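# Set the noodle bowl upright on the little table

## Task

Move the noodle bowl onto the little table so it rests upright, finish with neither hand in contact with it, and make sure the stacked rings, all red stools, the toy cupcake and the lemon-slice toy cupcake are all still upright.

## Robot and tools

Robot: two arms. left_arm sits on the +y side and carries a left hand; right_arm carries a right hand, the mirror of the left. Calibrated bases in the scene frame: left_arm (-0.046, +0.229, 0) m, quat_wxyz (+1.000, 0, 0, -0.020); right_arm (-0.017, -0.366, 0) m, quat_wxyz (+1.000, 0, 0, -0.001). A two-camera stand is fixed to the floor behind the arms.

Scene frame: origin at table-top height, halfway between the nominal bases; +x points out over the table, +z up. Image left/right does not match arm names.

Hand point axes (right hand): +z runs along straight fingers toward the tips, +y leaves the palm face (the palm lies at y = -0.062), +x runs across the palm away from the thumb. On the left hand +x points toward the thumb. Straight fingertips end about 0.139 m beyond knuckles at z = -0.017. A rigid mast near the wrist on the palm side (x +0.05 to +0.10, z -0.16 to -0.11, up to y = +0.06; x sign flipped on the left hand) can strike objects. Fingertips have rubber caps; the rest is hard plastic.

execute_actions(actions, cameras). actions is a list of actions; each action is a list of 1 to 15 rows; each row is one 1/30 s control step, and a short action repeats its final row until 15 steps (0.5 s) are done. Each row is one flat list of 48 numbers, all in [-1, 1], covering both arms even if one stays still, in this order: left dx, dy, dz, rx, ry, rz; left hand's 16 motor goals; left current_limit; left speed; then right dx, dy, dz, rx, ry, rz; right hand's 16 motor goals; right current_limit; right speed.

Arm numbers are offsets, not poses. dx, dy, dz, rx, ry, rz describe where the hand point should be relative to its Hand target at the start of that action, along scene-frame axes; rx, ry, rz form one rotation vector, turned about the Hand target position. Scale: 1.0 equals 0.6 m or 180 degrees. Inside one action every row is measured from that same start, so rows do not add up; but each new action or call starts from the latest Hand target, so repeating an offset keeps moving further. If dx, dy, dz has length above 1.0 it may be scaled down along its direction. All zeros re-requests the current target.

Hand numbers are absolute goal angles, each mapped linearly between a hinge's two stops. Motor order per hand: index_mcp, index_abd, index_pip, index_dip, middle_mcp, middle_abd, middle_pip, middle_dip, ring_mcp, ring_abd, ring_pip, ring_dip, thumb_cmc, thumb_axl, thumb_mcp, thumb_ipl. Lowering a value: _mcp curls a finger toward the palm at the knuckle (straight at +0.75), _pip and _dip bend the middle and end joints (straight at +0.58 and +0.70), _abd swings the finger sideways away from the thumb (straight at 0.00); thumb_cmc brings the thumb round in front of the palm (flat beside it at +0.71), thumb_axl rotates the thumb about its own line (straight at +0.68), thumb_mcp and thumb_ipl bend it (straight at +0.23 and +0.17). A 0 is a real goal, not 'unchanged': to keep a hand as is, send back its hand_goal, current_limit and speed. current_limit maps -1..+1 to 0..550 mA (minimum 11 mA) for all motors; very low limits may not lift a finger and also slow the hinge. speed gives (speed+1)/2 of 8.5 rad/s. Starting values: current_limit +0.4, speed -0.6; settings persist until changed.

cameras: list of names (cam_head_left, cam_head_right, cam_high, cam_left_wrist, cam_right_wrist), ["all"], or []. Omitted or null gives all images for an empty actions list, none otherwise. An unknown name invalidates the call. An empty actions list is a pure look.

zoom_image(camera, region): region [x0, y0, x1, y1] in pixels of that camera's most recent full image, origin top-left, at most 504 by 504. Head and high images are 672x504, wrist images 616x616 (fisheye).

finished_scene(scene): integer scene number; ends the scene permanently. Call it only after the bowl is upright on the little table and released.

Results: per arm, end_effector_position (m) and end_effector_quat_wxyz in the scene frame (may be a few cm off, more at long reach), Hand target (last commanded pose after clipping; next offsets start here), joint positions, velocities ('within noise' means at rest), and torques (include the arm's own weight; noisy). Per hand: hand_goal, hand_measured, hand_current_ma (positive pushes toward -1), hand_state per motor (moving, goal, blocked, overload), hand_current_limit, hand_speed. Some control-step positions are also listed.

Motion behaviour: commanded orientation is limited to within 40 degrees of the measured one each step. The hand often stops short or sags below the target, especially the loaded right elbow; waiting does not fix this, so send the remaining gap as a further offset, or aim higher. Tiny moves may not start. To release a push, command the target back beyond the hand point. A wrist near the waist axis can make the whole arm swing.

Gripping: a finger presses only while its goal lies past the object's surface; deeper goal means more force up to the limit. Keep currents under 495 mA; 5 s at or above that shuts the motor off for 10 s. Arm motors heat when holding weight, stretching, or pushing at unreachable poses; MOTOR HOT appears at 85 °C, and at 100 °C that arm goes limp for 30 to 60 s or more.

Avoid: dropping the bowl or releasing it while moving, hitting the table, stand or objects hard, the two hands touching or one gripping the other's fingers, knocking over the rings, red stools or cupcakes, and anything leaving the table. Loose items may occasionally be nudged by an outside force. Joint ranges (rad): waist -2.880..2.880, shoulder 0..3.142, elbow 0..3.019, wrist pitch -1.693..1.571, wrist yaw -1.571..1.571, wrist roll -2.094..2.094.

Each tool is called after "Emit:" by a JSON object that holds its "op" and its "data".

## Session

Emit:
{"op": "execute_actions", "data": {"actions": []}}

Scene clock: 0.00 s.
left_arm: end_effector_position=(+0.2283, +0.1722, +0.2311) hand_goal=(+0.754, +0.000, +0.576, +0.696, +0.754, +0.000, +0.576, +0.696, +0.754, +0.000, +0.576, +0.696, +0.714, +0.678, +0.226, +0.168) hand_measured=(+0.754, +0.000, +0.576, +0.696, +0.754, +0.000, +0.576, +0.696, +0.754, +0.000, +0.576, +0.696, +0.714, +0.678, +0.226, +0.168) hand_current_ma=(+0, +0, +0, +0, +0, +0, +0, +0, +0, +0, +0, +0, +0, +0, +0, +0) hand_state=(goal, goal, goal, goal, goal, goal, goal, goal, goal, goal, goal, goal, goal, goal, goal, goal) hand_current_limit=0.40 hand_speed=-0.60 end_effector_quat_wxyz=(+0.104, +0.396, +0.888, +0.209) | right_arm: end_effector_position=(+0.6448, -0.2542, +0.2834) hand_goal=(+0.754, +0.000, +0.576, +0.696, +0.754, +0.000, +0.576, +0.696, +0.754, +0.000, +0.576, +0.696, +0.714, +0.678, +0.226, +0.168) hand_measured=(+0.754, +0.000, +0.576, +0.696, +0.754, +0.000, +0.576, +0.696, +0.754, +0.000, +0.576, +0.696, +0.714, +0.678, +0.226, +0.168) hand_current_ma=(+0, +0, +0, +0, +0, +0, +0, +0, +0, +0, +0, +0, +0, +0, +0, +0) hand_state=(goal, goal, goal, goal, goal, goal, goal, goal, goal, goal, goal, goal, goal, goal, goal, goal) hand_current_limit=0.40 hand_speed=-0.60 end_effector_quat_wxyz=(+0.115, +0.699, +0.684, +0.177)
Joint positions: left_arm=[-0.748 0.972 0.814 -1.364 -0.469 -1.508] | right_arm=[0.239 1.643 1.574 -1.078 0.015 0.255]
Joint velocities: within noise
Joint torques (N m): no reading
Heat: left arm: hottest shoulder 27 °C; right arm: hottest shoulder 29 °C.
Hand target: left_arm +0.2328, +0.1678, +0.2410; +0.117, +0.393, +0.889, +0.204 | right_arm +0.6506, -0.2528, +0.3089; +0.126, +0.695, +0.680, +0.196

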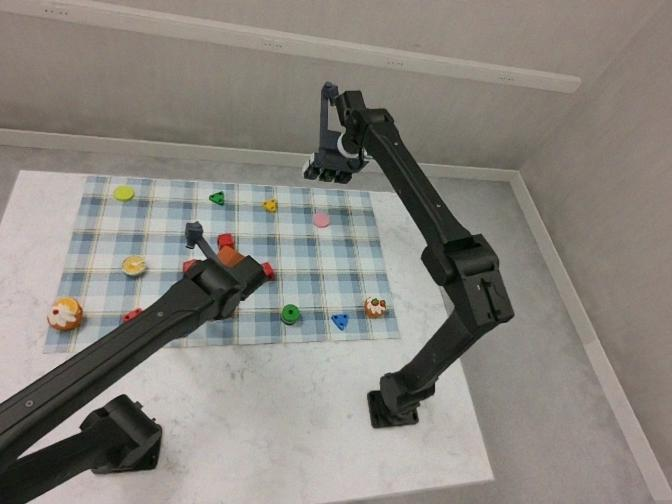

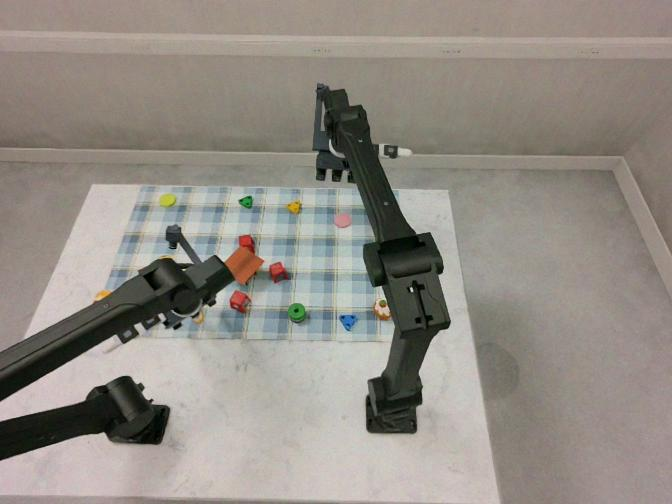

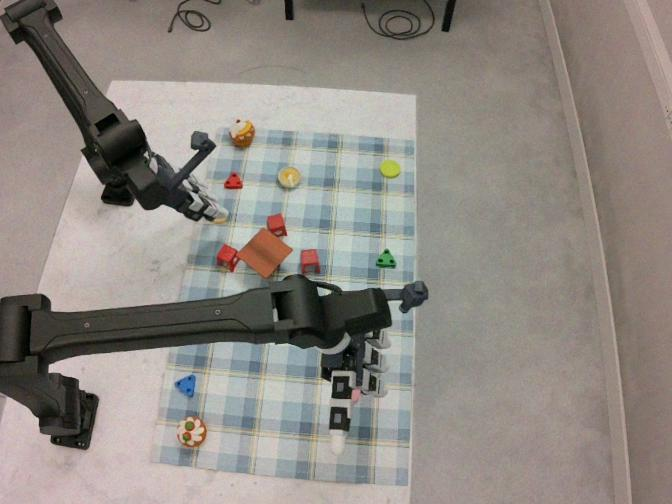

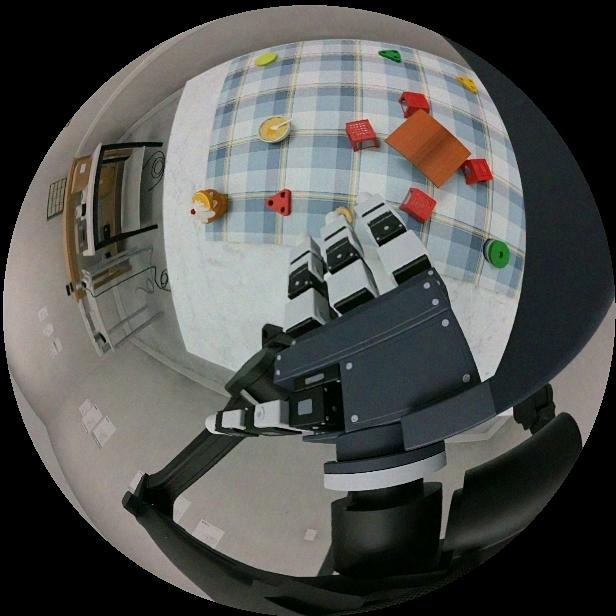

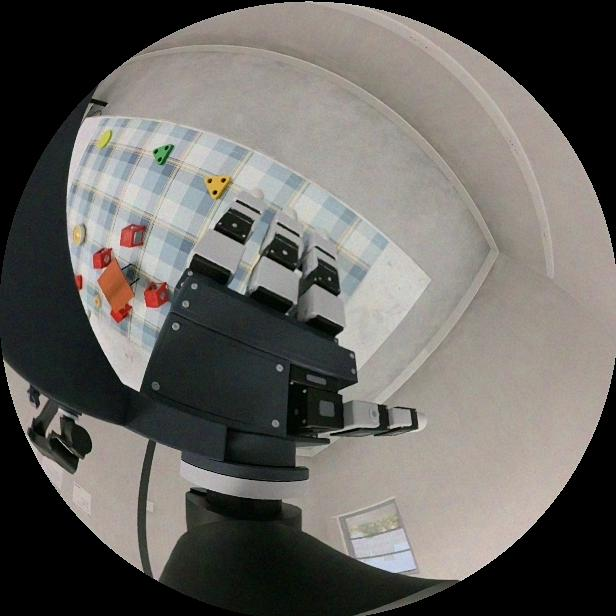

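Emit:
{"op": "execute_actions", "data": {"actions": [[[0.095,0.037,0.09,-0.1821,0.0467,0.0922,0.411,0,-0.007,0.116,0.411,0,-0.007,0.116,0.754,0,0.576,0.696,-0.571,0.678,0.169,0.168,0.4,-0.6,0,0,0,0,0,0,0.754,0,0.576,0.696,0.754,0,0.576,0.696,0.754,0,0.576,0.696,0.714,0.678,0.226,0.168,0.4,-0.6]],[[0.083,0.033,0.0,-0.1821,0.0467,0.0922,0.411,0,-0.007,0.116,0.411,0,-0.007,0.116,0.754,0,0.576,0.696,-0.571,0.678,0.169,0.168,0.4,-0.6,0,0,0,0,0,0,0.754,0,0.576,0.696,0.754,0,0.576,0.696,0.754,0,0.576,0.696,0.714,0.678,0.226,0.168,0.4,-0.6]],[[0.083,0.04,-0.05,-0.1821,0.0467,0.0922,0.411,0,-0.007,0.116,0.411,0,-0.007,0.116,0.754,0,0.576,0.696,-0.571,0.678,0.169,0.168,0.4,-0.6,0,0,0,0,0,0,0.754,0,0.576,0.696,0.754,0,0.576,0.696,0.754,0,0.576,0.696,0.714,0.678,0.226,0.168,0.4,-0.6]]], "cameras": ["cam_head_left", "cam_head_right", "cam_left_wrist"]}}

Scene clock: 35.33 s.
left_arm: end_effector_position=(+0.3825, +0.2370, +0.2507) hand_goal=(+0.412, +0.000, -0.006, +0.116, +0.412, +0.000, -0.006, +0.116, +0.754, +0.000, +0.576, +0.696, -0.570, +0.678, +0.170, +0.168) hand_measured=(+0.408, +0.000, -0.004, +0.118, +0.408, +0.000, -0.004, +0.120, +0.744, +0.000, +0.576, +0.696, -0.568, +0.678, +0.168, +0.168) hand_current_ma=(-2, +0, +0, +1, -2, +0, +0, +1, -5, +0, +0, +0, +0, +0, -1, +0) hand_state=(goal, goal, goal, goal, goal, goal, goal, goal, goal, goal, goal, goal, goal, goal, goal, goal) hand_current_limit=0.40 hand_speed=-0.60 end_effector_quat_wxyz=(+0.093, -0.167, +0.803, -0.564) | right_arm: end_effector_position=(+0.6448, -0.2542, +0.2834) hand_goal=(+0.754, +0.000, +0.576, +0.696, +0.754, +0.000, +0.576, +0.696, +0.754, +0.000, +0.576, +0.696, +0.714, +0.678, +0.226, +0.168) hand_measured=(+0.754, +0.000, +0.576, +0.696, +0.754, +0.000, +0.576, +0.696, +0.754, +0.000, +0.576, +0.696, +0.714, +0.678, +0.224, +0.168) hand_current_ma=(+0, +0, +0, +0, +0, +0, +0, +0, +0, +0, +0, +0, +0, +0, +0, +0) hand_state=(goal, goal, goal, goal, goal, goal, goal, goal, goal, goal, goal, goal, goal, goal, goal, goal) hand_current_limit=0.40 hand_speed=-0.60 end_effector_quat_wxyz=(+0.115, +0.699, +0.684, +0.177)
Joint positions: left_arm=[0.379 1.454 1.319 -1.357 1.216 -1.697] | right_arm=[0.239 1.643 1.574 -1.078 0.015 0.255]
Joint torques (N m): left_arm=[-1.9 -14.33 8.84 0.28 1.04 -0.27] | right_arm=[0.32 -16.67 10.77 1.48 0.06 -0.02]
Heat: left arm: hottest elbow 31 °C; right arm: hottest shoulder 32 °C.
Hand target: left_arm +0.3894, +0.2338, +0.2650; +0.109, -0.157, +0.804, -0.563 | right_arm +0.6506, -0.2528, +0.3089; +0.126, +0.695, +0.680, +0.196
Off the commanded pose: left_arm 0.016 m, 2 deg | right_arm 0.026 m, 3 deg.
Step readings (end_effector_position of left_arm | right_arm):
0: (+0.2283, +0.1722, +0.2311) | (+0.6448, -0.2542, +0.2834)
1: (+0.2278, +0.1716, +0.2299) | (+0.6448, -0.2542, +0.2834)
2: (+0.2257, +0.1697, +0.2246) | (+0.6448, -0.2542, +0.2834)
4: (+0.2270, +0.1708, +0.2201) | (+0.6448, -0.2542, +0.2834)
8: (+0.2564, +0.1901, +0.2595) | (+0.6448, -0.2542, +0.2834)
15: (+0.2790, +0.1913, +0.2880) | (+0.6448, -0.2542, +0.2834)
16: (+0.2794, +0.1891, +0.2835) | (+0.6448, -0.2542, +0.2834)
17: (+0.2795, +0.1825, +0.2765) | (+0.6448, -0.2542, +0.2834)
19: (+0.2864, +0.1744, +0.2673) | (+0.6448, -0.2542, +0.2834)
23: (+0.3173, +0.2041, +0.2705) | (+0.6448, -0.2542, +0.2834)
30: (+0.3309, +0.2119, +0.2722) | (+0.6448, -0.2542, +0.2834)
31: (+0.3305, +0.2091, +0.2718) | (+0.6448, -0.2542, +0.2834)
32: (+0.3314, +0.1998, +0.2730) | (+0.6448, -0.2542, +0.2834)
34: (+0.3406, +0.1889, +0.2790) | (+0.6448, -0.2542, +0.2834)
38: (+0.3688, +0.2236, +0.2675) | (+0.6448, -0.2542, +0.2834)
45: (+0.3833, +0.2410, +0.2429) | (+0.6448, -0.2542, +0.2834)
Images, in order (width x height): cam_head_left 672x504, cam_head_right 672x504, cam_left_wrist 616x616.

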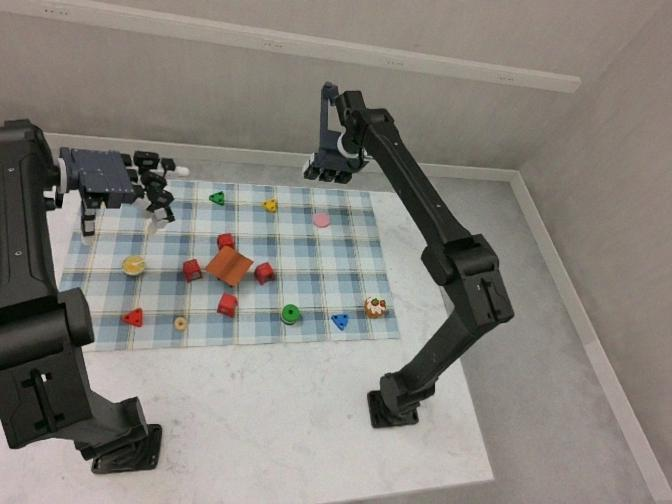

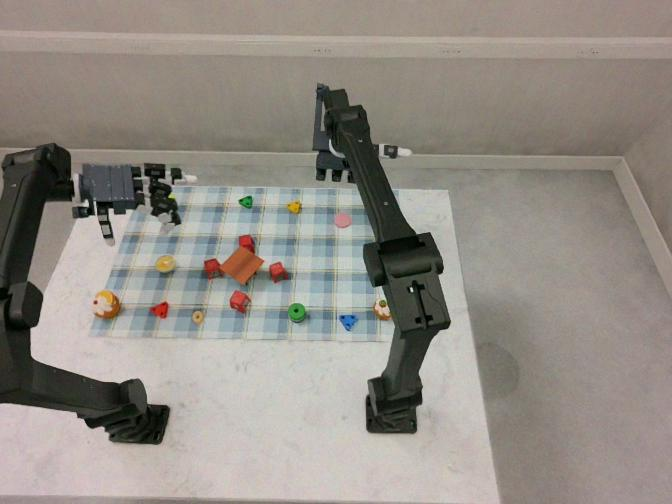

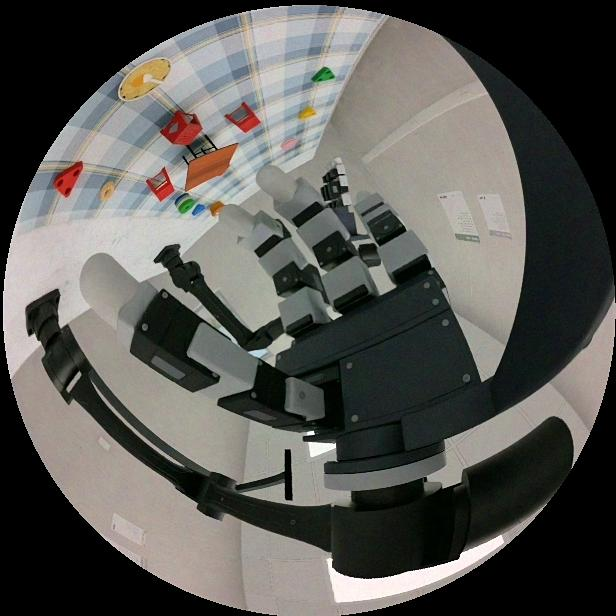

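Emit:
{"op": "execute_actions", "data": {"actions": [[[0.02,0.003,-0.14,0,0,0,0.411,0,-0.007,0.116,0.411,0,-0.007,0.116,0.754,0,0.576,0.696,-0.571,0.678,0.169,0.168,0.4,-0.6,0,0,0,0,0,0,0.754,0,0.576,0.696,0.754,0,0.576,0.696,0.754,0,0.576,0.696,0.714,0.678,0.226,0.168,0.4,-0.6]],[[0.013,0.002,-0.137,0,0,0,0.411,0,-0.007,0.116,0.411,0,-0.007,0.116,0.754,0,0.576,0.696,-0.571,0.678,0.169,0.168,0.4,-0.6,0,0,0,0,0,0,0.754,0,0.576,0.696,0.754,0,0.576,0.696,0.754,0,0.576,0.696,0.714,0.678,0.226,0.168,0.4,-0.6]]], "cameras": ["cam_head_left", "cam_head_right", "cam_left_wrist"]}}

Emit:
{"op": "zoom_image", "data": {"camera": "cam_head_left", "region": [70, 180, 190, 300]}}

Scene clock: 47.37 s.
left_arm: end_effector_position=(+0.4061, +0.2423, +0.0933) hand_goal=(+0.412, +0.000, -0.006, +0.116, +0.412, +0.000, -0.006, +0.116, +0.754, +0.000, +0.576, +0.696, -0.570, +0.678, +0.170, +0.168) hand_measured=(+0.408, +0.000, -0.004, +0.118, +0.408, +0.000, -0.004, +0.120, +0.744, +0.000, +0.576, +0.696, -0.570, +0.678, +0.168, +0.168) hand_current_ma=(-2, +0, +0, +1, -2, +0, +0, +1, -5, +0, +0, +0, +0, +0, -1, +0) hand_state=(goal, goal, goal, goal, goal, goal, goal, goal, goal, goal, goal, goal, goal, goal, goal, goal) hand_current_limit=0.40 hand_speed=-0.60 end_effector_quat_wxyz=(+0.105, -0.164, +0.804, -0.562) | right_arm: end_effector_position=(+0.6448, -0.2542, +0.2834) hand_goal=(+0.754, +0.000, +0.576, +0.696, +0.754, +0.000, +0.576, +0.696, +0.754, +0.000, +0.576, +0.696, +0.714, +0.678, +0.226, +0.168) hand_measured=(+0.754, +0.000, +0.576, +0.696, +0.754, +0.000, +0.576, +0.696, +0.754, +0.000, +0.576, +0.696, +0.714, +0.678, +0.224, +0.168) hand_current_ma=(+0, +0, +0, +0, +0, +0, +0, +0, +0, +0, +0, +0, +0, +0, +0, +0) hand_state=(goal, goal, goal, goal, goal, goal, goal, goal, goal, goal, goal, goal, goal, goal, goal, goal) hand_current_limit=0.40 hand_speed=-0.60 end_effector_quat_wxyz=(+0.115, +0.699, +0.684, +0.177)
Joint positions: left_arm=[0.373 1.631 1.085 -0.884 1.214 -1.737] | right_arm=[0.239 1.643 1.574 -1.078 0.015 0.255]
Joint torques (N m): left_arm=[-1.79 -15.56 6.24 0.38 0.97 -0.23] | right_arm=[0.32 -16.79 10.71 1.46 0.07 -0.01]
Heat: left arm: hottest elbow 32 °C; right arm: hottest elbow 33 °C.
Hand target: left_arm +0.4093, +0.2370, +0.0989; +0.109, -0.157, +0.804, -0.562 | right_arm +0.6506, -0.2528, +0.3089; +0.126, +0.695, +0.680, +0.196
Off the commanded pose: left_arm 0.008 m, 1 deg | right_arm 0.026 m, 3 deg.
Step readings (end_effector_position of left_arm | right_arm):
0: (+0.3824, +0.2370, +0.2507) | (+0.6448, -0.2542, +0.2834)
1: (+0.3828, +0.2371, +0.2507) | (+0.6448, -0.2542, +0.2834)
2: (+0.3847, +0.2376, +0.2493) | (+0.6448, -0.2542, +0.2834)
4: (+0.3897, +0.2388, +0.2402) | (+0.6448, -0.2542, +0.2834)
8: (+0.3909, +0.2393, +0.2052) | (+0.6448, -0.2542, +0.2834)
15: (+0.3979, +0.2410, +0.1764) | (+0.6448, -0.2542, +0.2834)
16: (+0.3991, +0.2414, +0.1764) | (+0.6448, -0.2542, +0.2834)
17: (+0.4009, +0.2419, +0.1746) | (+0.6448, -0.2542, +0.2834)
19: (+0.4034, +0.2424, +0.1637) | (+0.6448, -0.2542, +0.2834)
23: (+0.4004, +0.2413, +0.1244) | (+0.6448, -0.2542, +0.2834)
30: (+0.4035, +0.2419, +0.0929) | (+0.6448, -0.2542, +0.2834)
Images, in order (width x height): cam_head_left 672x504, cam_head_right 672x504, cam_left_wrist 616x616.

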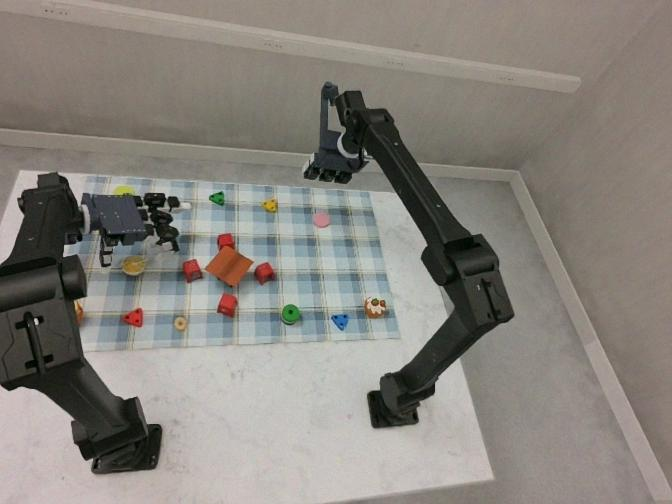

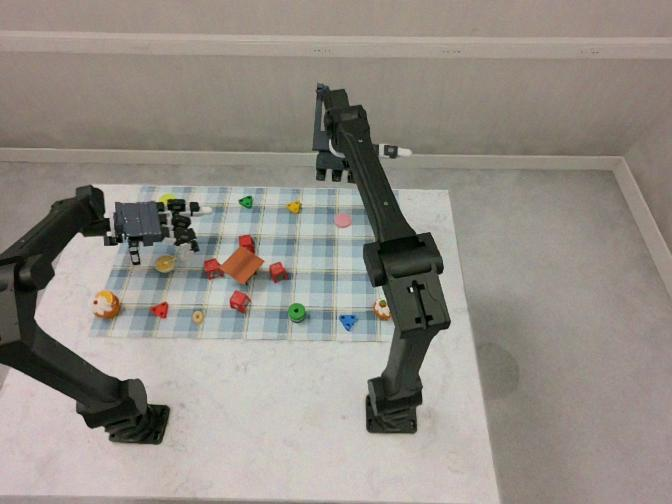

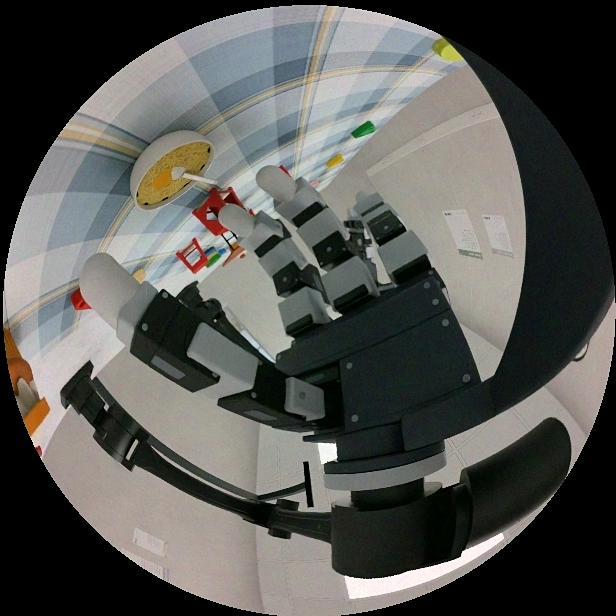

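Scaled by 4.200.

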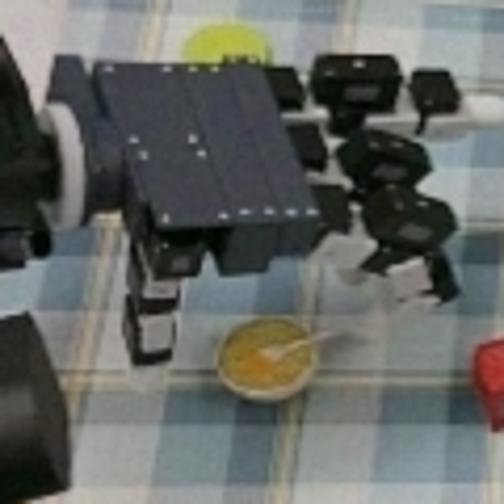

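Emit:
{"op": "execute_actions", "data": {"actions": [[[0,0,-0.068,0,0,0,0.38,0,-0.007,0.116,0.38,0,-0.007,0.116,0.754,0,0.576,0.696,-0.571,0.678,0.12,0.168,0.4,-0.6,0,0,0,0,0,0,0.754,0,0.576,0.696,0.754,0,0.576,0.696,0.754,0,0.576,0.696,0.714,0.678,0.226,0.168,0.4,-0.6]]], "cameras": ["cam_head_left", "cam_left_wrist"]}}

Emit:
{"op": "zoom_image", "data": {"camera": "cam_head_left", "region": [80, 210, 190, 300]}}

Emit:
{"op": "zoom_image", "data": {"camera": "cam_left_wrist", "region": [30, 100, 330, 400]}}

Scene clock: 63.53 s.
left_arm: end_effector_position=(+0.4079, +0.2426, +0.0581) hand_goal=(+0.380, +0.000, -0.006, +0.116, +0.380, +0.000, -0.006, +0.116, +0.754, +0.000, +0.576, +0.696, -0.570, +0.678, +0.120, +0.168) hand_measured=(+0.376, +0.000, -0.004, +0.118, +0.376, +0.000, -0.004, +0.120, +0.744, +0.000, +0.576, +0.696, -0.570, +0.678, +0.122, +0.168) hand_current_ma=(-1, +0, +0, +1, -1, +0, +0, +1, -5, +0, +0, +0, +0, +0, +0, +0) hand_state=(goal, goal, goal, goal, goal, goal, goal, goal, goal, goal, goal, goal, goal, goal, goal, goal) hand_current_limit=0.40 hand_speed=-0.60 end_effector_quat_wxyz=(+0.111, -0.160, +0.804, -0.561) | right_arm: end_effector_position=(+0.6448, -0.2542, +0.2834) hand_goal=(+0.754, +0.000, +0.576, +0.696, +0.754, +0.000, +0.576, +0.696, +0.754, +0.000, +0.576, +0.696, +0.714, +0.678, +0.226, +0.168) hand_measured=(+0.754, +0.000, +0.576, +0.696, +0.754, +0.000, +0.576, +0.696, +0.754, +0.000, +0.576, +0.696, +0.714, +0.678, +0.224, +0.168) hand_current_ma=(+0, +0, +0, +0, +0, +0, +0, +0, +0, +0, +0, +0, +0, +0, +0, +0) hand_state=(goal, goal, goal, goal, goal, goal, goal, goal, goal, goal, goal, goal, goal, goal, goal, goal) hand_current_limit=0.40 hand_speed=-0.60 end_effector_quat_wxyz=(+0.115, +0.699, +0.684, +0.177)
Joint positions: left_arm=[0.372 1.682 1.04 -0.772 1.214 -1.74] | right_arm=[0.239 1.643 1.574 -1.078 0.015 0.255]
Joint torques (N m): left_arm=[-1.9 -15.03 5.72 0.43 0.93 -0.26] | right_arm=[0.5 -16.73 10.76 1.44 0.05 -0.01]
Heat: left arm: hottest elbow 32 °C; right arm: hottest elbow 34 °C.
Hand target: left_arm +0.4093, +0.2369, +0.0580; +0.109, -0.157, +0.804, -0.562 | right_arm +0.6506, -0.2528, +0.3089; +0.126, +0.695, +0.680, +0.196
Off the commanded pose: left_arm 0.006 m, 0 deg | right_arm 0.026 m, 3 deg.
Step readings (end_effector_position of left_arm | right_arm):
0: (+0.4061, +0.2422, +0.0933) | (+0.6448, -0.2542, +0.2834)
1: (+0.4063, +0.2422, +0.0934) | (+0.6448, -0.2542, +0.2834)
2: (+0.4071, +0.2425, +0.0927) | (+0.6448, -0.2542, +0.2834)
4: (+0.4092, +0.2433, +0.0887) | (+0.6448, -0.2542, +0.2834)
8: (+0.4083, +0.2429, +0.0727) | (+0.6448, -0.2542, +0.2834)
15: (+0.4067, +0.2422, +0.0581) | (+0.6448, -0.2542, +0.2834)
Images, in order (width x height): cam_head_left 672x504, cam_left_wrist 616x616.

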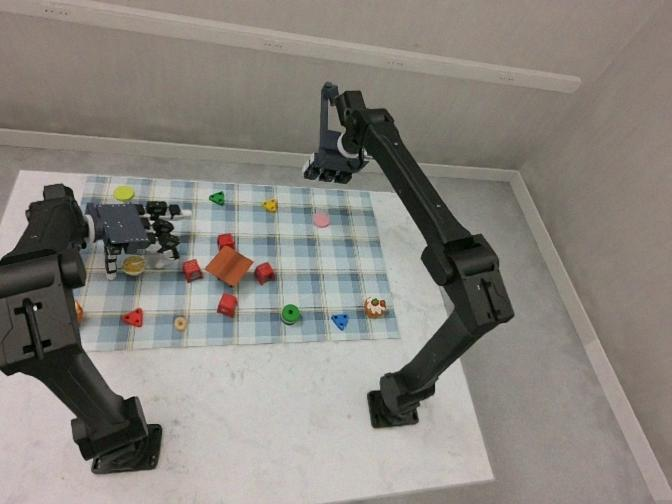

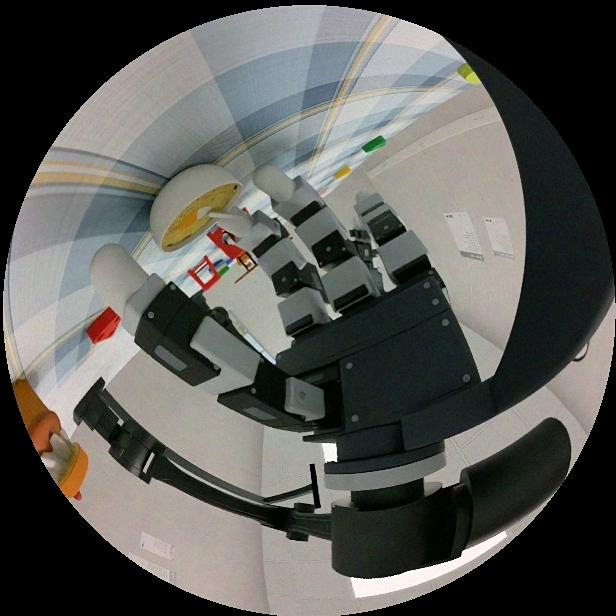

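Scaled by 4.582.

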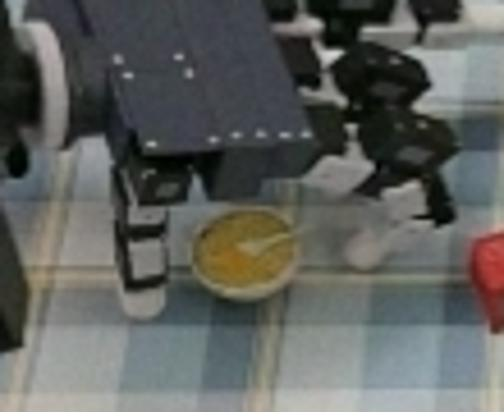

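Scaled by 1.680 from the camera's 616x616 image, which has a finer 880x880 frame.

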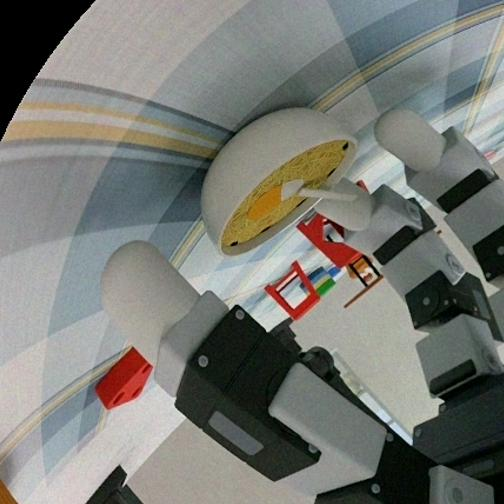

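Emit:
{"op": "execute_actions", "data": {"actions": [[[0.007,0,-0.023,0,0,0,0.38,0,-0.007,0.116,0.38,0,-0.007,0.116,0.754,0,0.576,0.696,-0.571,0.678,0.12,0.168,0.2,-0.6,0,0,0,0,0,0,0.754,0,0.576,0.696,0.754,0,0.576,0.696,0.754,0,0.576,0.696,0.714,0.678,0.226,0.168,0.4,-0.6]]], "cameras": ["cam_head_left","cam_left_wrist"]}}

Emit:
{"op": "zoom_image", "data": {"camera": "cam_head_left", "region": [60, 190, 220, 330]}}

Scene clock: 85.07 s.
left_arm: end_effector_position=(+0.4138, +0.2429, +0.0492) hand_goal=(+0.380, +0.000, -0.006, +0.116, +0.380, +0.000, -0.006, +0.116, +0.754, +0.000, +0.576, +0.696, -0.570, +0.678, +0.120, +0.168) hand_measured=(+0.376, +0.000, -0.006, +0.118, +0.376, +0.000, -0.008, +0.114, +0.744, +0.000, +0.576, +0.696, -0.570, +0.678, +0.122, +0.168) hand_current_ma=(-2, +0, +0, +0, -1, +0, +0, +0, -5, +0, +0, +0, +0, +0, +0, +0) hand_state=(goal, goal, goal, goal, goal, goal, goal, goal, goal, goal, goal, goal, goal, goal, goal, goal) hand_current_limit=0.20 hand_speed=-0.60 end_effector_quat_wxyz=(+0.115, -0.157, +0.804, -0.562) | right_arm: end_effector_position=(+0.6448, -0.2542, +0.2834) hand_goal=(+0.754, +0.000, +0.576, +0.696, +0.754, +0.000, +0.576, +0.696, +0.754, +0.000, +0.576, +0.696, +0.714, +0.678, +0.226, +0.168) hand_measured=(+0.754, +0.000, +0.576, +0.696, +0.754, +0.000, +0.576, +0.696, +0.754, +0.000, +0.576, +0.696, +0.714, +0.678, +0.224, +0.168) hand_current_ma=(+0, +0, +0, +0, +0, +0, +0, +0, +0, +0, +0, +0, +0, +0, +0, +0) hand_state=(goal, goal, goal, goal, goal, goal, goal, goal, goal, goal, goal, goal, goal, goal, goal, goal) hand_current_limit=0.40 hand_speed=-0.60 end_effector_quat_wxyz=(+0.115, +0.699, +0.684, +0.177)
Joint positions: left_arm=[0.37 1.704 1.04 -0.73 1.216 -1.75] | right_arm=[0.239 1.643 1.574 -1.078 0.015 0.255]
Joint torques (N m): left_arm=[-1.96 -14.39 5.37 0.51 0.83 -0.16] | right_arm=[0.09 -16.73 10.73 1.48 0.06 -0.02]
Heat: left arm: hottest elbow 31 °C; right arm: hottest elbow 36 °C.
Hand target: left_arm +0.4135, +0.2369, +0.0444; +0.109, -0.157, +0.804, -0.563 | right_arm +0.6506, -0.2528, +0.3089; +0.126, +0.695, +0.680, +0.196
Off the commanded pose: left_arm 0.008 m, 1 deg | right_arm 0.026 m, 3 deg.
Step readings (end_effector_position of left_arm | right_arm):
0: (+0.4078, +0.2426, +0.0581) | (+0.6448, -0.2542, +0.2834)
1: (+0.4079, +0.2426, +0.0581) | (+0.6448, -0.2542, +0.2834)
2: (+0.4085, +0.2428, +0.0581) | (+0.6448, -0.2542, +0.2834)
4: (+0.4108, +0.2432, +0.0570) | (+0.6448, -0.2542, +0.2834)
8: (+0.4132, +0.2435, +0.0519) | (+0.6448, -0.2542, +0.2834)
15: (+0.4137, +0.2429, +0.0492) | (+0.6448, -0.2542, +0.2834)
Images, in order (width x height): cam_head_left 672x504, cam_left_wrist 616x616.

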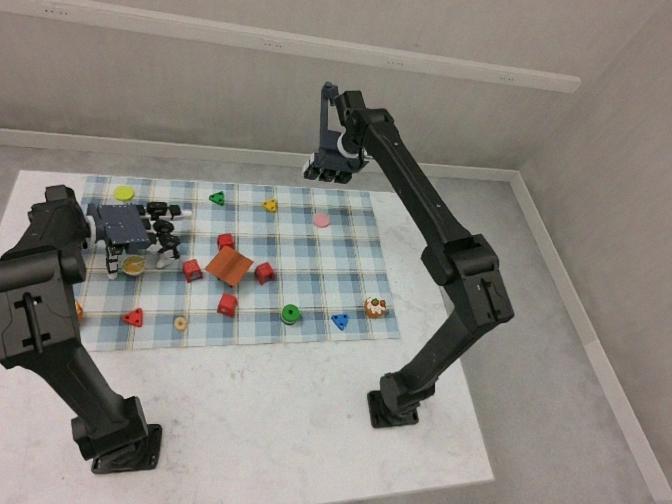

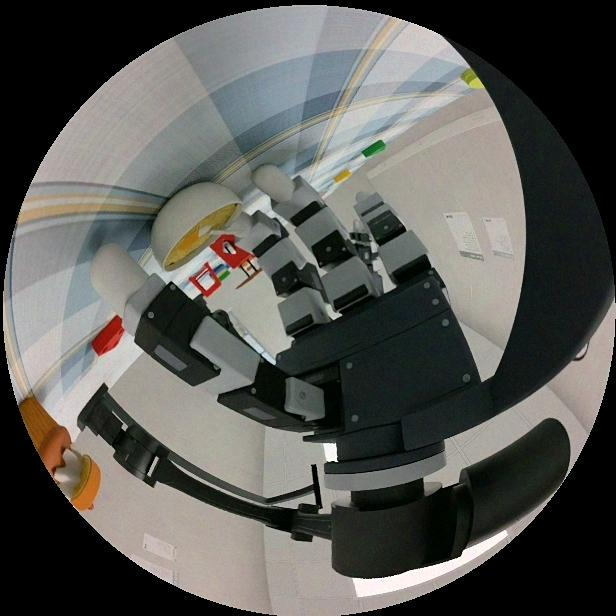

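Scaled by 3.150.

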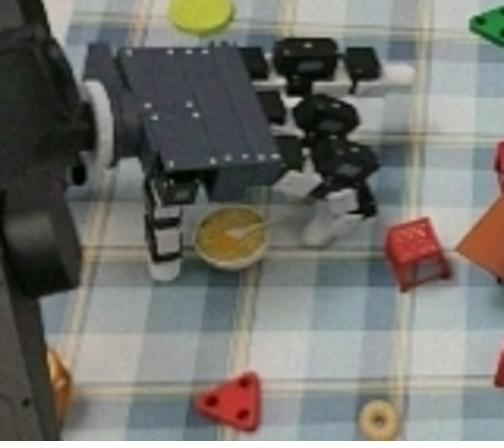

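Emit:
{"op": "execute_actions", "data": {"actions": [[[0.009,-0.003,0.0,0,0,0,0.30,0,-0.007,0.116,0.30,0,-0.007,0.116,0.754,0,0.576,0.696,-0.571,0.678,0.06,0.168,0.2,-0.7,0,0,0,0,0,0,0.754,0,0.576,0.696,0.754,0,0.576,0.696,0.754,0,0.576,0.696,0.714,0.678,0.226,0.168,0.4,-0.6]],[[0,0,0.0,0,0,0,0.22,0,-0.007,0.116,0.2,0,-0.007,0.116,0.754,0,0.576,0.696,-0.571,0.678,0.01,0.168,0.2,-0.75,0,0,0,0,0,0,0.754,0,0.576,0.696,0.754,0,0.576,0.696,0.754,0,0.576,0.696,0.714,0.678,0.226,0.168,0.4,-0.6]]], "cameras": ["cam_head_left","cam_left_wrist"]}}

Emit:
{"op": "zoom_image", "data": {"camera": "cam_head_left", "region": [60, 190, 220, 330]}}

Scene clock: 91.53 s.
left_arm: end_effector_position=(+0.4164, +0.2376, +0.0495) hand_goal=(+0.220, +0.000, -0.006, +0.116, +0.200, +0.000, -0.006, +0.116, +0.754, +0.000, +0.576, +0.696, -0.570, +0.678, +0.010, +0.168) hand_measured=(+0.218, +0.000, -0.006, +0.118, +0.220, +0.000, -0.002, +0.114, +0.744, +0.000, +0.576, +0.696, -0.570, +0.678, +0.014, +0.168) hand_current_ma=(+0, +0, +0, +0, +17, +0, +1, +0, -5, +0, +0, +0, +0, +0, +2, +0) hand_state=(goal, goal, goal, goal, goal, goal, goal, goal, goal, goal, goal, goal, goal, goal, goal, goal) hand_current_limit=0.20 hand_speed=-0.75 end_effector_quat_wxyz=(+0.114, -0.155, +0.803, -0.564) | right_arm: end_effector_position=(+0.6448, -0.2542, +0.2834) hand_goal=(+0.754, +0.000, +0.576, +0.696, +0.754, +0.000, +0.576, +0.696, +0.754, +0.000, +0.576, +0.696, +0.714, +0.678, +0.226, +0.168) hand_measured=(+0.754, +0.000, +0.576, +0.696, +0.754, +0.000, +0.576, +0.696, +0.754, +0.000, +0.576, +0.696, +0.714, +0.678, +0.224, +0.168) hand_current_ma=(+0, +0, +0, +0, +0, +0, +0, +0, +0, +0, +0, +0, +0, +0, +0, +0) hand_state=(goal, goal, goal, goal, goal, goal, goal, goal, goal, goal, goal, goal, goal, goal, goal, goal) hand_current_limit=0.40 hand_speed=-0.60 end_effector_quat_wxyz=(+0.115, +0.699, +0.684, +0.177)
Joint positions: left_arm=[0.358 1.705 1.04 -0.711 1.219 -1.769] | right_arm=[0.239 1.643 1.574 -1.078 0.015 0.255]
Joint torques (N m): left_arm=[-1.44 -13.74 6.01 0.39 0.66 -0.27] | right_arm=[0.26 -16.73 10.71 1.48 0.05 -0.02]
Heat: left arm: hottest elbow 31 °C; right arm: hottest elbow 36 °C.
Hand target: left_arm +0.4189, +0.2351, +0.0444; +0.109, -0.157, +0.804, -0.563 | right_arm +0.6506, -0.2528, +0.3089; +0.126, +0.695, +0.680, +0.196
Off the commanded pose: left_arm 0.006 m, 1 deg | right_arm 0.026 m, 3 deg.
Step readings (end_effector_position of left_arm | right_arm):
0: (+0.4138, +0.2429, +0.0492) | (+0.6448, -0.2542, +0.2834)
1: (+0.4138, +0.2429, +0.0493) | (+0.6448, -0.2542, +0.2834)
2: (+0.4141, +0.2424, +0.0494) | (+0.6448, -0.2542, +0.2834)
4: (+0.4149, +0.2412, +0.0497) | (+0.6448, -0.2542, +0.2834)
8: (+0.4161, +0.2382, +0.0496) | (+0.6448, -0.2542, +0.2834)
15: (+0.4164, +0.2380, +0.0498) | (+0.6448, -0.2542, +0.2834)
16: (+0.4163, +0.2380, +0.0498) | (+0.6448, -0.2542, +0.2834)
17: (+0.4164, +0.2380, +0.0498) | (+0.6448, -0.2542, +0.2834)
19: (+0.4165, +0.2376, +0.0498) | (+0.6448, -0.2542, +0.2834)
23: (+0.4164, +0.2376, +0.0495) | (+0.6448, -0.2542, +0.2834)
30: (+0.4164, +0.2376, +0.0495) | (+0.6448, -0.2542, +0.2834)
Images, in order (width x height): cam_head_left 672x504, cam_left_wrist 616x616.

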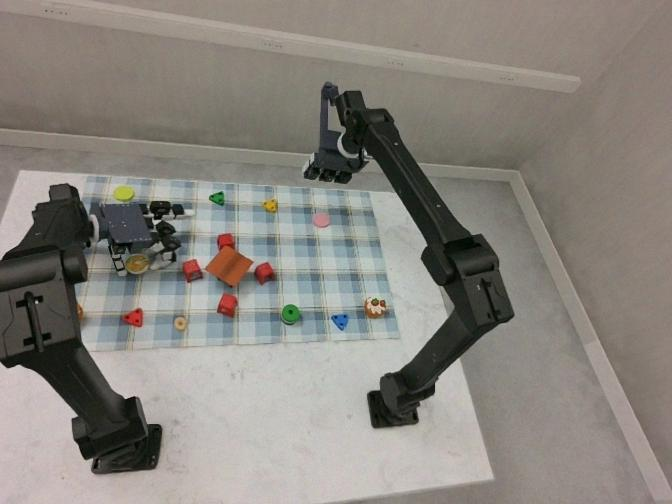

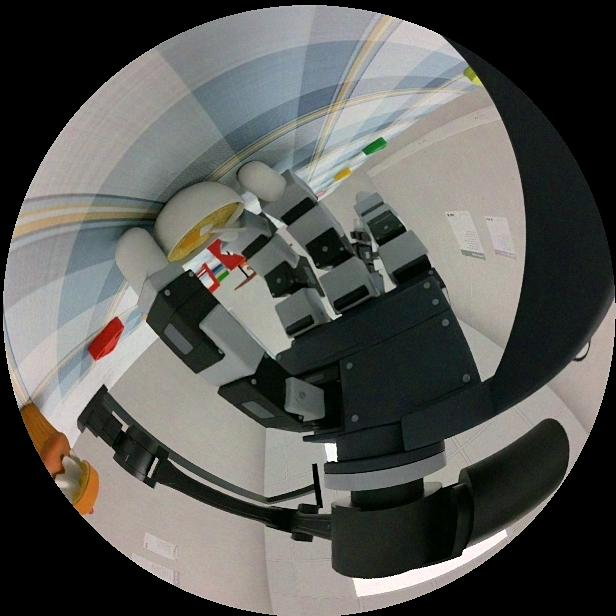

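Scaled by 3.150.

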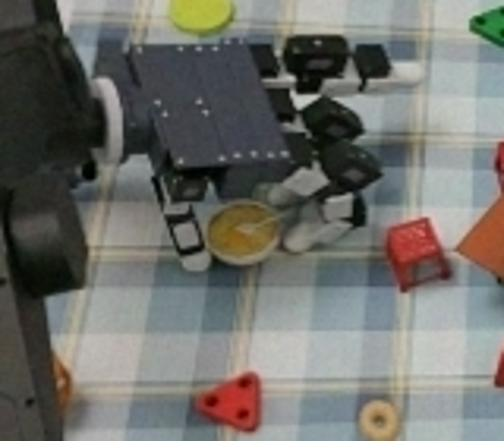

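Emit:
{"op": "execute_actions", "data": {"actions": [[[0,0,0.0,0,0,0,0.13,0,-0.007,0.116,0.10,0,-0.007,0.116,0.754,0,0.576,0.696,-0.571,0.678,-0.06,0.168,0.2,-0.75,0,0,0,0,0,0,0.754,0,0.576,0.696,0.754,0,0.576,0.696,0.754,0,0.576,0.696,0.714,0.678,0.226,0.168,0.4,-0.6]],[[0,0,0.0,0,0,0,0.08,0,-0.007,0.116,-0.03,0,-0.007,0.116,0.754,0,0.576,0.696,-0.571,0.678,-0.10,0.168,0.2,-0.75,0,0,0,0,0,0,0.754,0,0.576,0.696,0.754,0,0.576,0.696,0.754,0,0.576,0.696,0.714,0.678,0.226,0.168,0.4,-0.6]]], "cameras": ["cam_head_left","cam_left_wrist"]}}

Emit:
{"op": "zoom_image", "data": {"camera": "cam_head_left", "region": [60, 190, 220, 330]}}

Scene clock: 97.53 s.
left_arm: end_effector_position=(+0.4160, +0.2374, +0.0491) hand_goal=(+0.080, +0.000, -0.006, +0.116, -0.030, +0.000, -0.006, +0.116, +0.754, +0.000, +0.576, +0.696, -0.570, +0.678, -0.100, +0.168) hand_measured=(+0.170, -0.002, +0.018, +0.122, +0.060, -0.014, +0.024, +0.128, +0.744, +0.000, +0.576, +0.696, -0.540, +0.686, -0.012, +0.192) hand_current_ma=(+213, +0, +23, +3, +212, -9, +31, +8, -5, +0, +0, +0, +35, +5, +289, +37) hand_state=(blocked, goal, blocked, goal, blocked, goal, blocked, goal, goal, goal, goal, goal, blocked, goal, blocked, blocked) hand_current_limit=0.20 hand_speed=-0.75 end_effector_quat_wxyz=(+0.112, -0.157, +0.803, -0.564) | right_arm: end_effector_position=(+0.6448, -0.2542, +0.2834) hand_goal=(+0.754, +0.000, +0.576, +0.696, +0.754, +0.000, +0.576, +0.696, +0.754, +0.000, +0.576, +0.696, +0.714, +0.678, +0.226, +0.168) hand_measured=(+0.754, +0.000, +0.576, +0.696, +0.754, +0.000, +0.576, +0.696, +0.754, +0.000, +0.576, +0.696, +0.714, +0.678, +0.224, +0.168) hand_current_ma=(+0, +0, +0, +0, +0, +0, +0, +0, +0, +0, +0, +0, +0, +0, +0, +0) hand_state=(goal, goal, goal, goal, goal, goal, goal, goal, goal, goal, goal, goal, goal, goal, goal, goal) hand_current_limit=0.40 hand_speed=-0.60 end_effector_quat_wxyz=(+0.115, +0.699, +0.684, +0.177)
Joint positions: left_arm=[0.357 1.706 1.04 -0.711 1.218 -1.774] | right_arm=[0.239 1.643 1.574 -1.078 0.015 0.255]
Joint velocities: left_arm=[0.005 -0.015 -0.007 0.002 0.022 -0.154] | right_arm=[within noise]
Joint torques (N m): left_arm=[-1.44 -13.86 5.98 0.49 0.68 -0.22] | right_arm=[0.26 -16.56 10.7 1.52 0.07 -0.03]
Heat: left arm: hottest elbow 31 °C; right arm: hottest elbow 36 °C.
Hand target: left_arm +0.4188, +0.2351, +0.0442; +0.109, -0.157, +0.804, -0.562 | right_arm +0.6506, -0.2528, +0.3089; +0.126, +0.695, +0.680, +0.196
Off the commanded pose: left_arm 0.006 m, 0 deg | right_arm 0.026 m, 3 deg.
Step readings (end_effector_position of left_arm | right_arm):
0: (+0.4164, +0.2376, +0.0495) | (+0.6448, -0.2542, +0.2834)
1: (+0.4164, +0.2376, +0.0495) | (+0.6448, -0.2542, +0.2834)
2: (+0.4163, +0.2376, +0.0493) | (+0.6448, -0.2542, +0.2834)
4: (+0.4162, +0.2377, +0.0492) | (+0.6448, -0.2542, +0.2834)
8: (+0.4161, +0.2377, +0.0492) | (+0.6448, -0.2542, +0.2834)
15: (+0.4161, +0.2377, +0.0492) | (+0.6448, -0.2542, +0.2834)
16: (+0.4161, +0.2377, +0.0492) | (+0.6448, -0.2542, +0.2834)
17: (+0.4161, +0.2377, +0.0492) | (+0.6448, -0.2542, +0.2834)
19: (+0.4161, +0.2374, +0.0493) | (+0.6448, -0.2542, +0.2834)
23: (+0.4160, +0.2374, +0.0493) | (+0.6448, -0.2542, +0.2834)
30: (+0.4160, +0.2374, +0.0491) | (+0.6448, -0.2542, +0.2834)
Images, in order (width x height): cam_head_left 672x504, cam_left_wrist 616x616.

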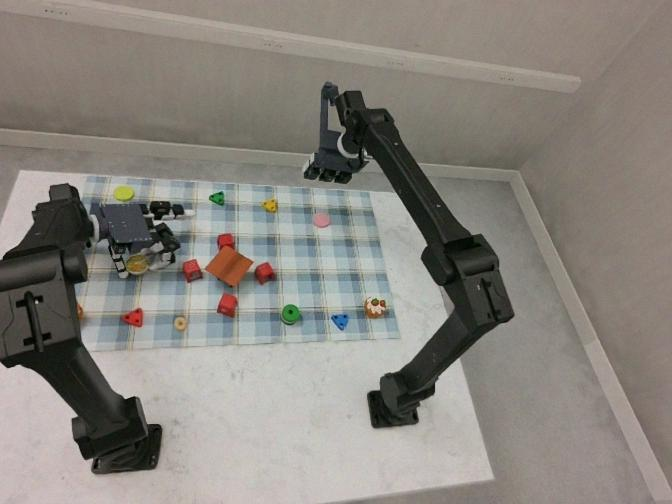

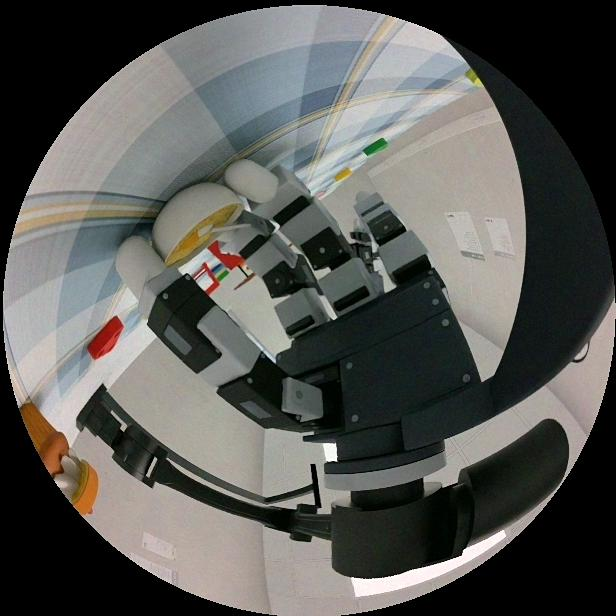

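Scaled by 3.150.

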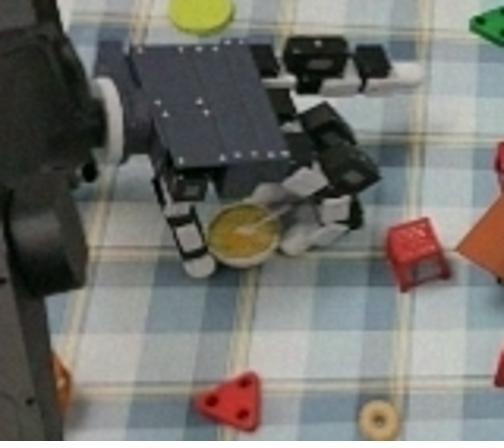

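Emit:
{"op": "execute_actions", "data": {"actions": [[[0,0,0.1,0,0,0,0.08,0,-0.007,0.116,-0.03,0,-0.007,0.116,0.754,0,0.576,0.696,-0.571,0.678,-0.10,0.168,0.2,-0.75,0,0,0,0,0,0,0.754,0,0.576,0.696,0.754,0,0.576,0.696,0.754,0,0.576,0.696,0.714,0.678,0.226,0.168,0.4,-0.6]]], "cameras": ["cam_head_left","cam_left_wrist"]}}

Emit:
{"op": "zoom_image", "data": {"camera": "cam_head_left", "region": [90, 180, 290, 330]}}

Scene clock: 102.57 s.
left_arm: end_effector_position=(+0.4012, +0.2334, +0.0842) hand_goal=(+0.080, +0.000, -0.006, +0.116, -0.030, +0.000, -0.006, +0.116, +0.754, +0.000, +0.576, +0.696, -0.570, +0.678, -0.100, +0.168) hand_measured=(+0.162, -0.002, +0.022, +0.128, +0.056, -0.016, +0.024, +0.130, +0.744, +0.000, +0.576, +0.696, -0.540, +0.686, -0.012, +0.194) hand_current_ma=(+186, -1, +30, +7, +202, -9, +31, +9, -5, +0, +0, +0, +35, +5, +289, +44) hand_state=(blocked, goal, blocked, goal, blocked, goal, blocked, goal, goal, goal, goal, goal, blocked, goal, blocked, blocked) hand_current_limit=0.20 hand_speed=-0.75 end_effector_quat_wxyz=(+0.095, -0.171, +0.803, -0.563) | right_arm: end_effector_position=(+0.6448, -0.2542, +0.2834) hand_goal=(+0.754, +0.000, +0.576, +0.696, +0.754, +0.000, +0.576, +0.696, +0.754, +0.000, +0.576, +0.696, +0.714, +0.678, +0.226, +0.168) hand_measured=(+0.754, +0.000, +0.576, +0.696, +0.754, +0.000, +0.576, +0.696, +0.754, +0.000, +0.576, +0.696, +0.714, +0.678, +0.224, +0.168) hand_current_ma=(+0, +0, +0, +0, +0, +0, +0, +0, +0, +0, +0, +0, +0, +0, +0, +0) hand_state=(goal, goal, goal, goal, goal, goal, goal, goal, goal, goal, goal, goal, goal, goal, goal, goal) hand_current_limit=0.40 hand_speed=-0.60 end_effector_quat_wxyz=(+0.115, +0.699, +0.684, +0.177)
Joint positions: left_arm=[0.357 1.632 1.056 -0.835 1.211 -1.784] | right_arm=[0.239 1.643 1.574 -1.078 0.015 0.255]
Joint torques (N m): left_arm=[-1.67 -15.38 9.76 -0.76 0.96 -0.15] | right_arm=[0.26 -16.73 10.76 1.43 0.07 -0.01]
Heat: left arm: hottest elbow 31 °C; right arm: hottest elbow 36 °C.
Hand target: left_arm +0.4188, +0.2351, +0.1043; +0.109, -0.157, +0.804, -0.562 | right_arm +0.6506, -0.2528, +0.3089; +0.126, +0.695, +0.680, +0.196
Off the commanded pose: left_arm 0.027 m, 2 deg | right_arm 0.026 m, 3 deg.
Step readings (end_effector_position of left_arm | right_arm):
0: (+0.4160, +0.2374, +0.0491) | (+0.6448, -0.2542, +0.2834)
1: (+0.4160, +0.2374, +0.0491) | (+0.6448, -0.2542, +0.2834)
2: (+0.4154, +0.2372, +0.0495) | (+0.6448, -0.2542, +0.2834)
4: (+0.4109, +0.2365, +0.0518) | (+0.6448, -0.2542, +0.2834)
8: (+0.4021, +0.2337, +0.0667) | (+0.6448, -0.2542, +0.2834)
15: (+0.4026, +0.2339, +0.0839) | (+0.6448, -0.2542, +0.2834)
Images, in order (width x height): cam_head_left 672x504, cam_left_wrist 616x616.

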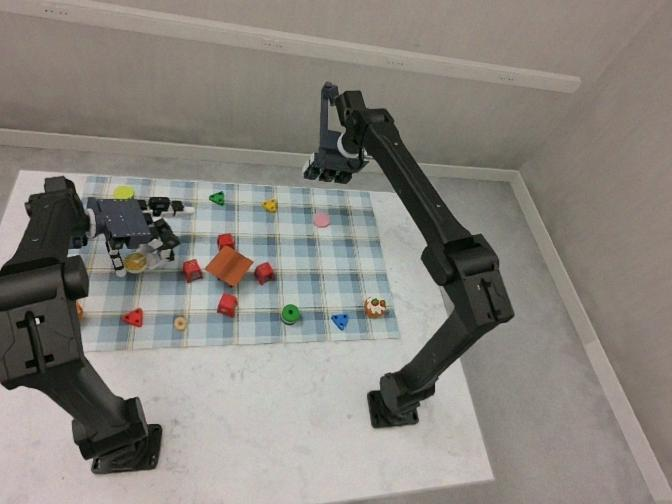

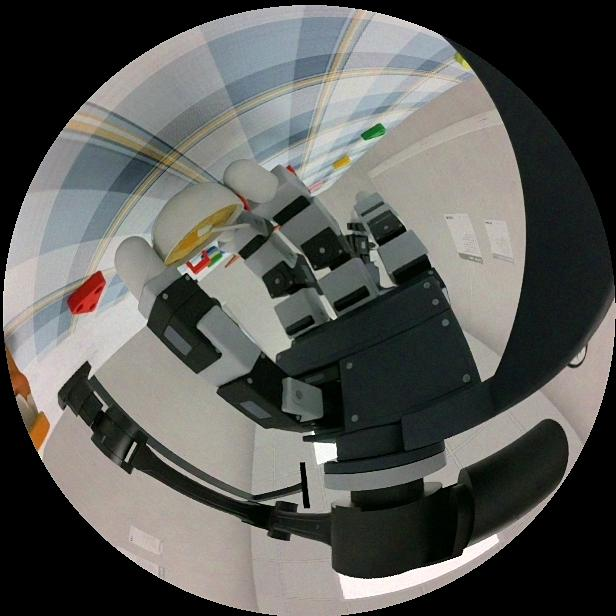

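Scaled by 2.520.

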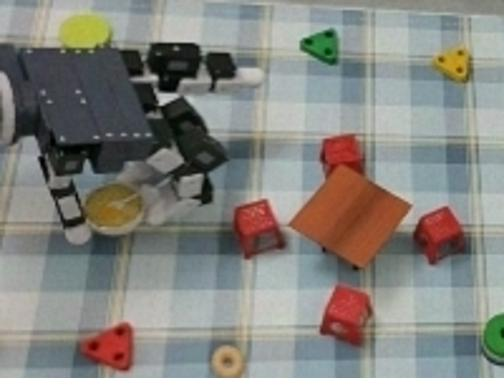

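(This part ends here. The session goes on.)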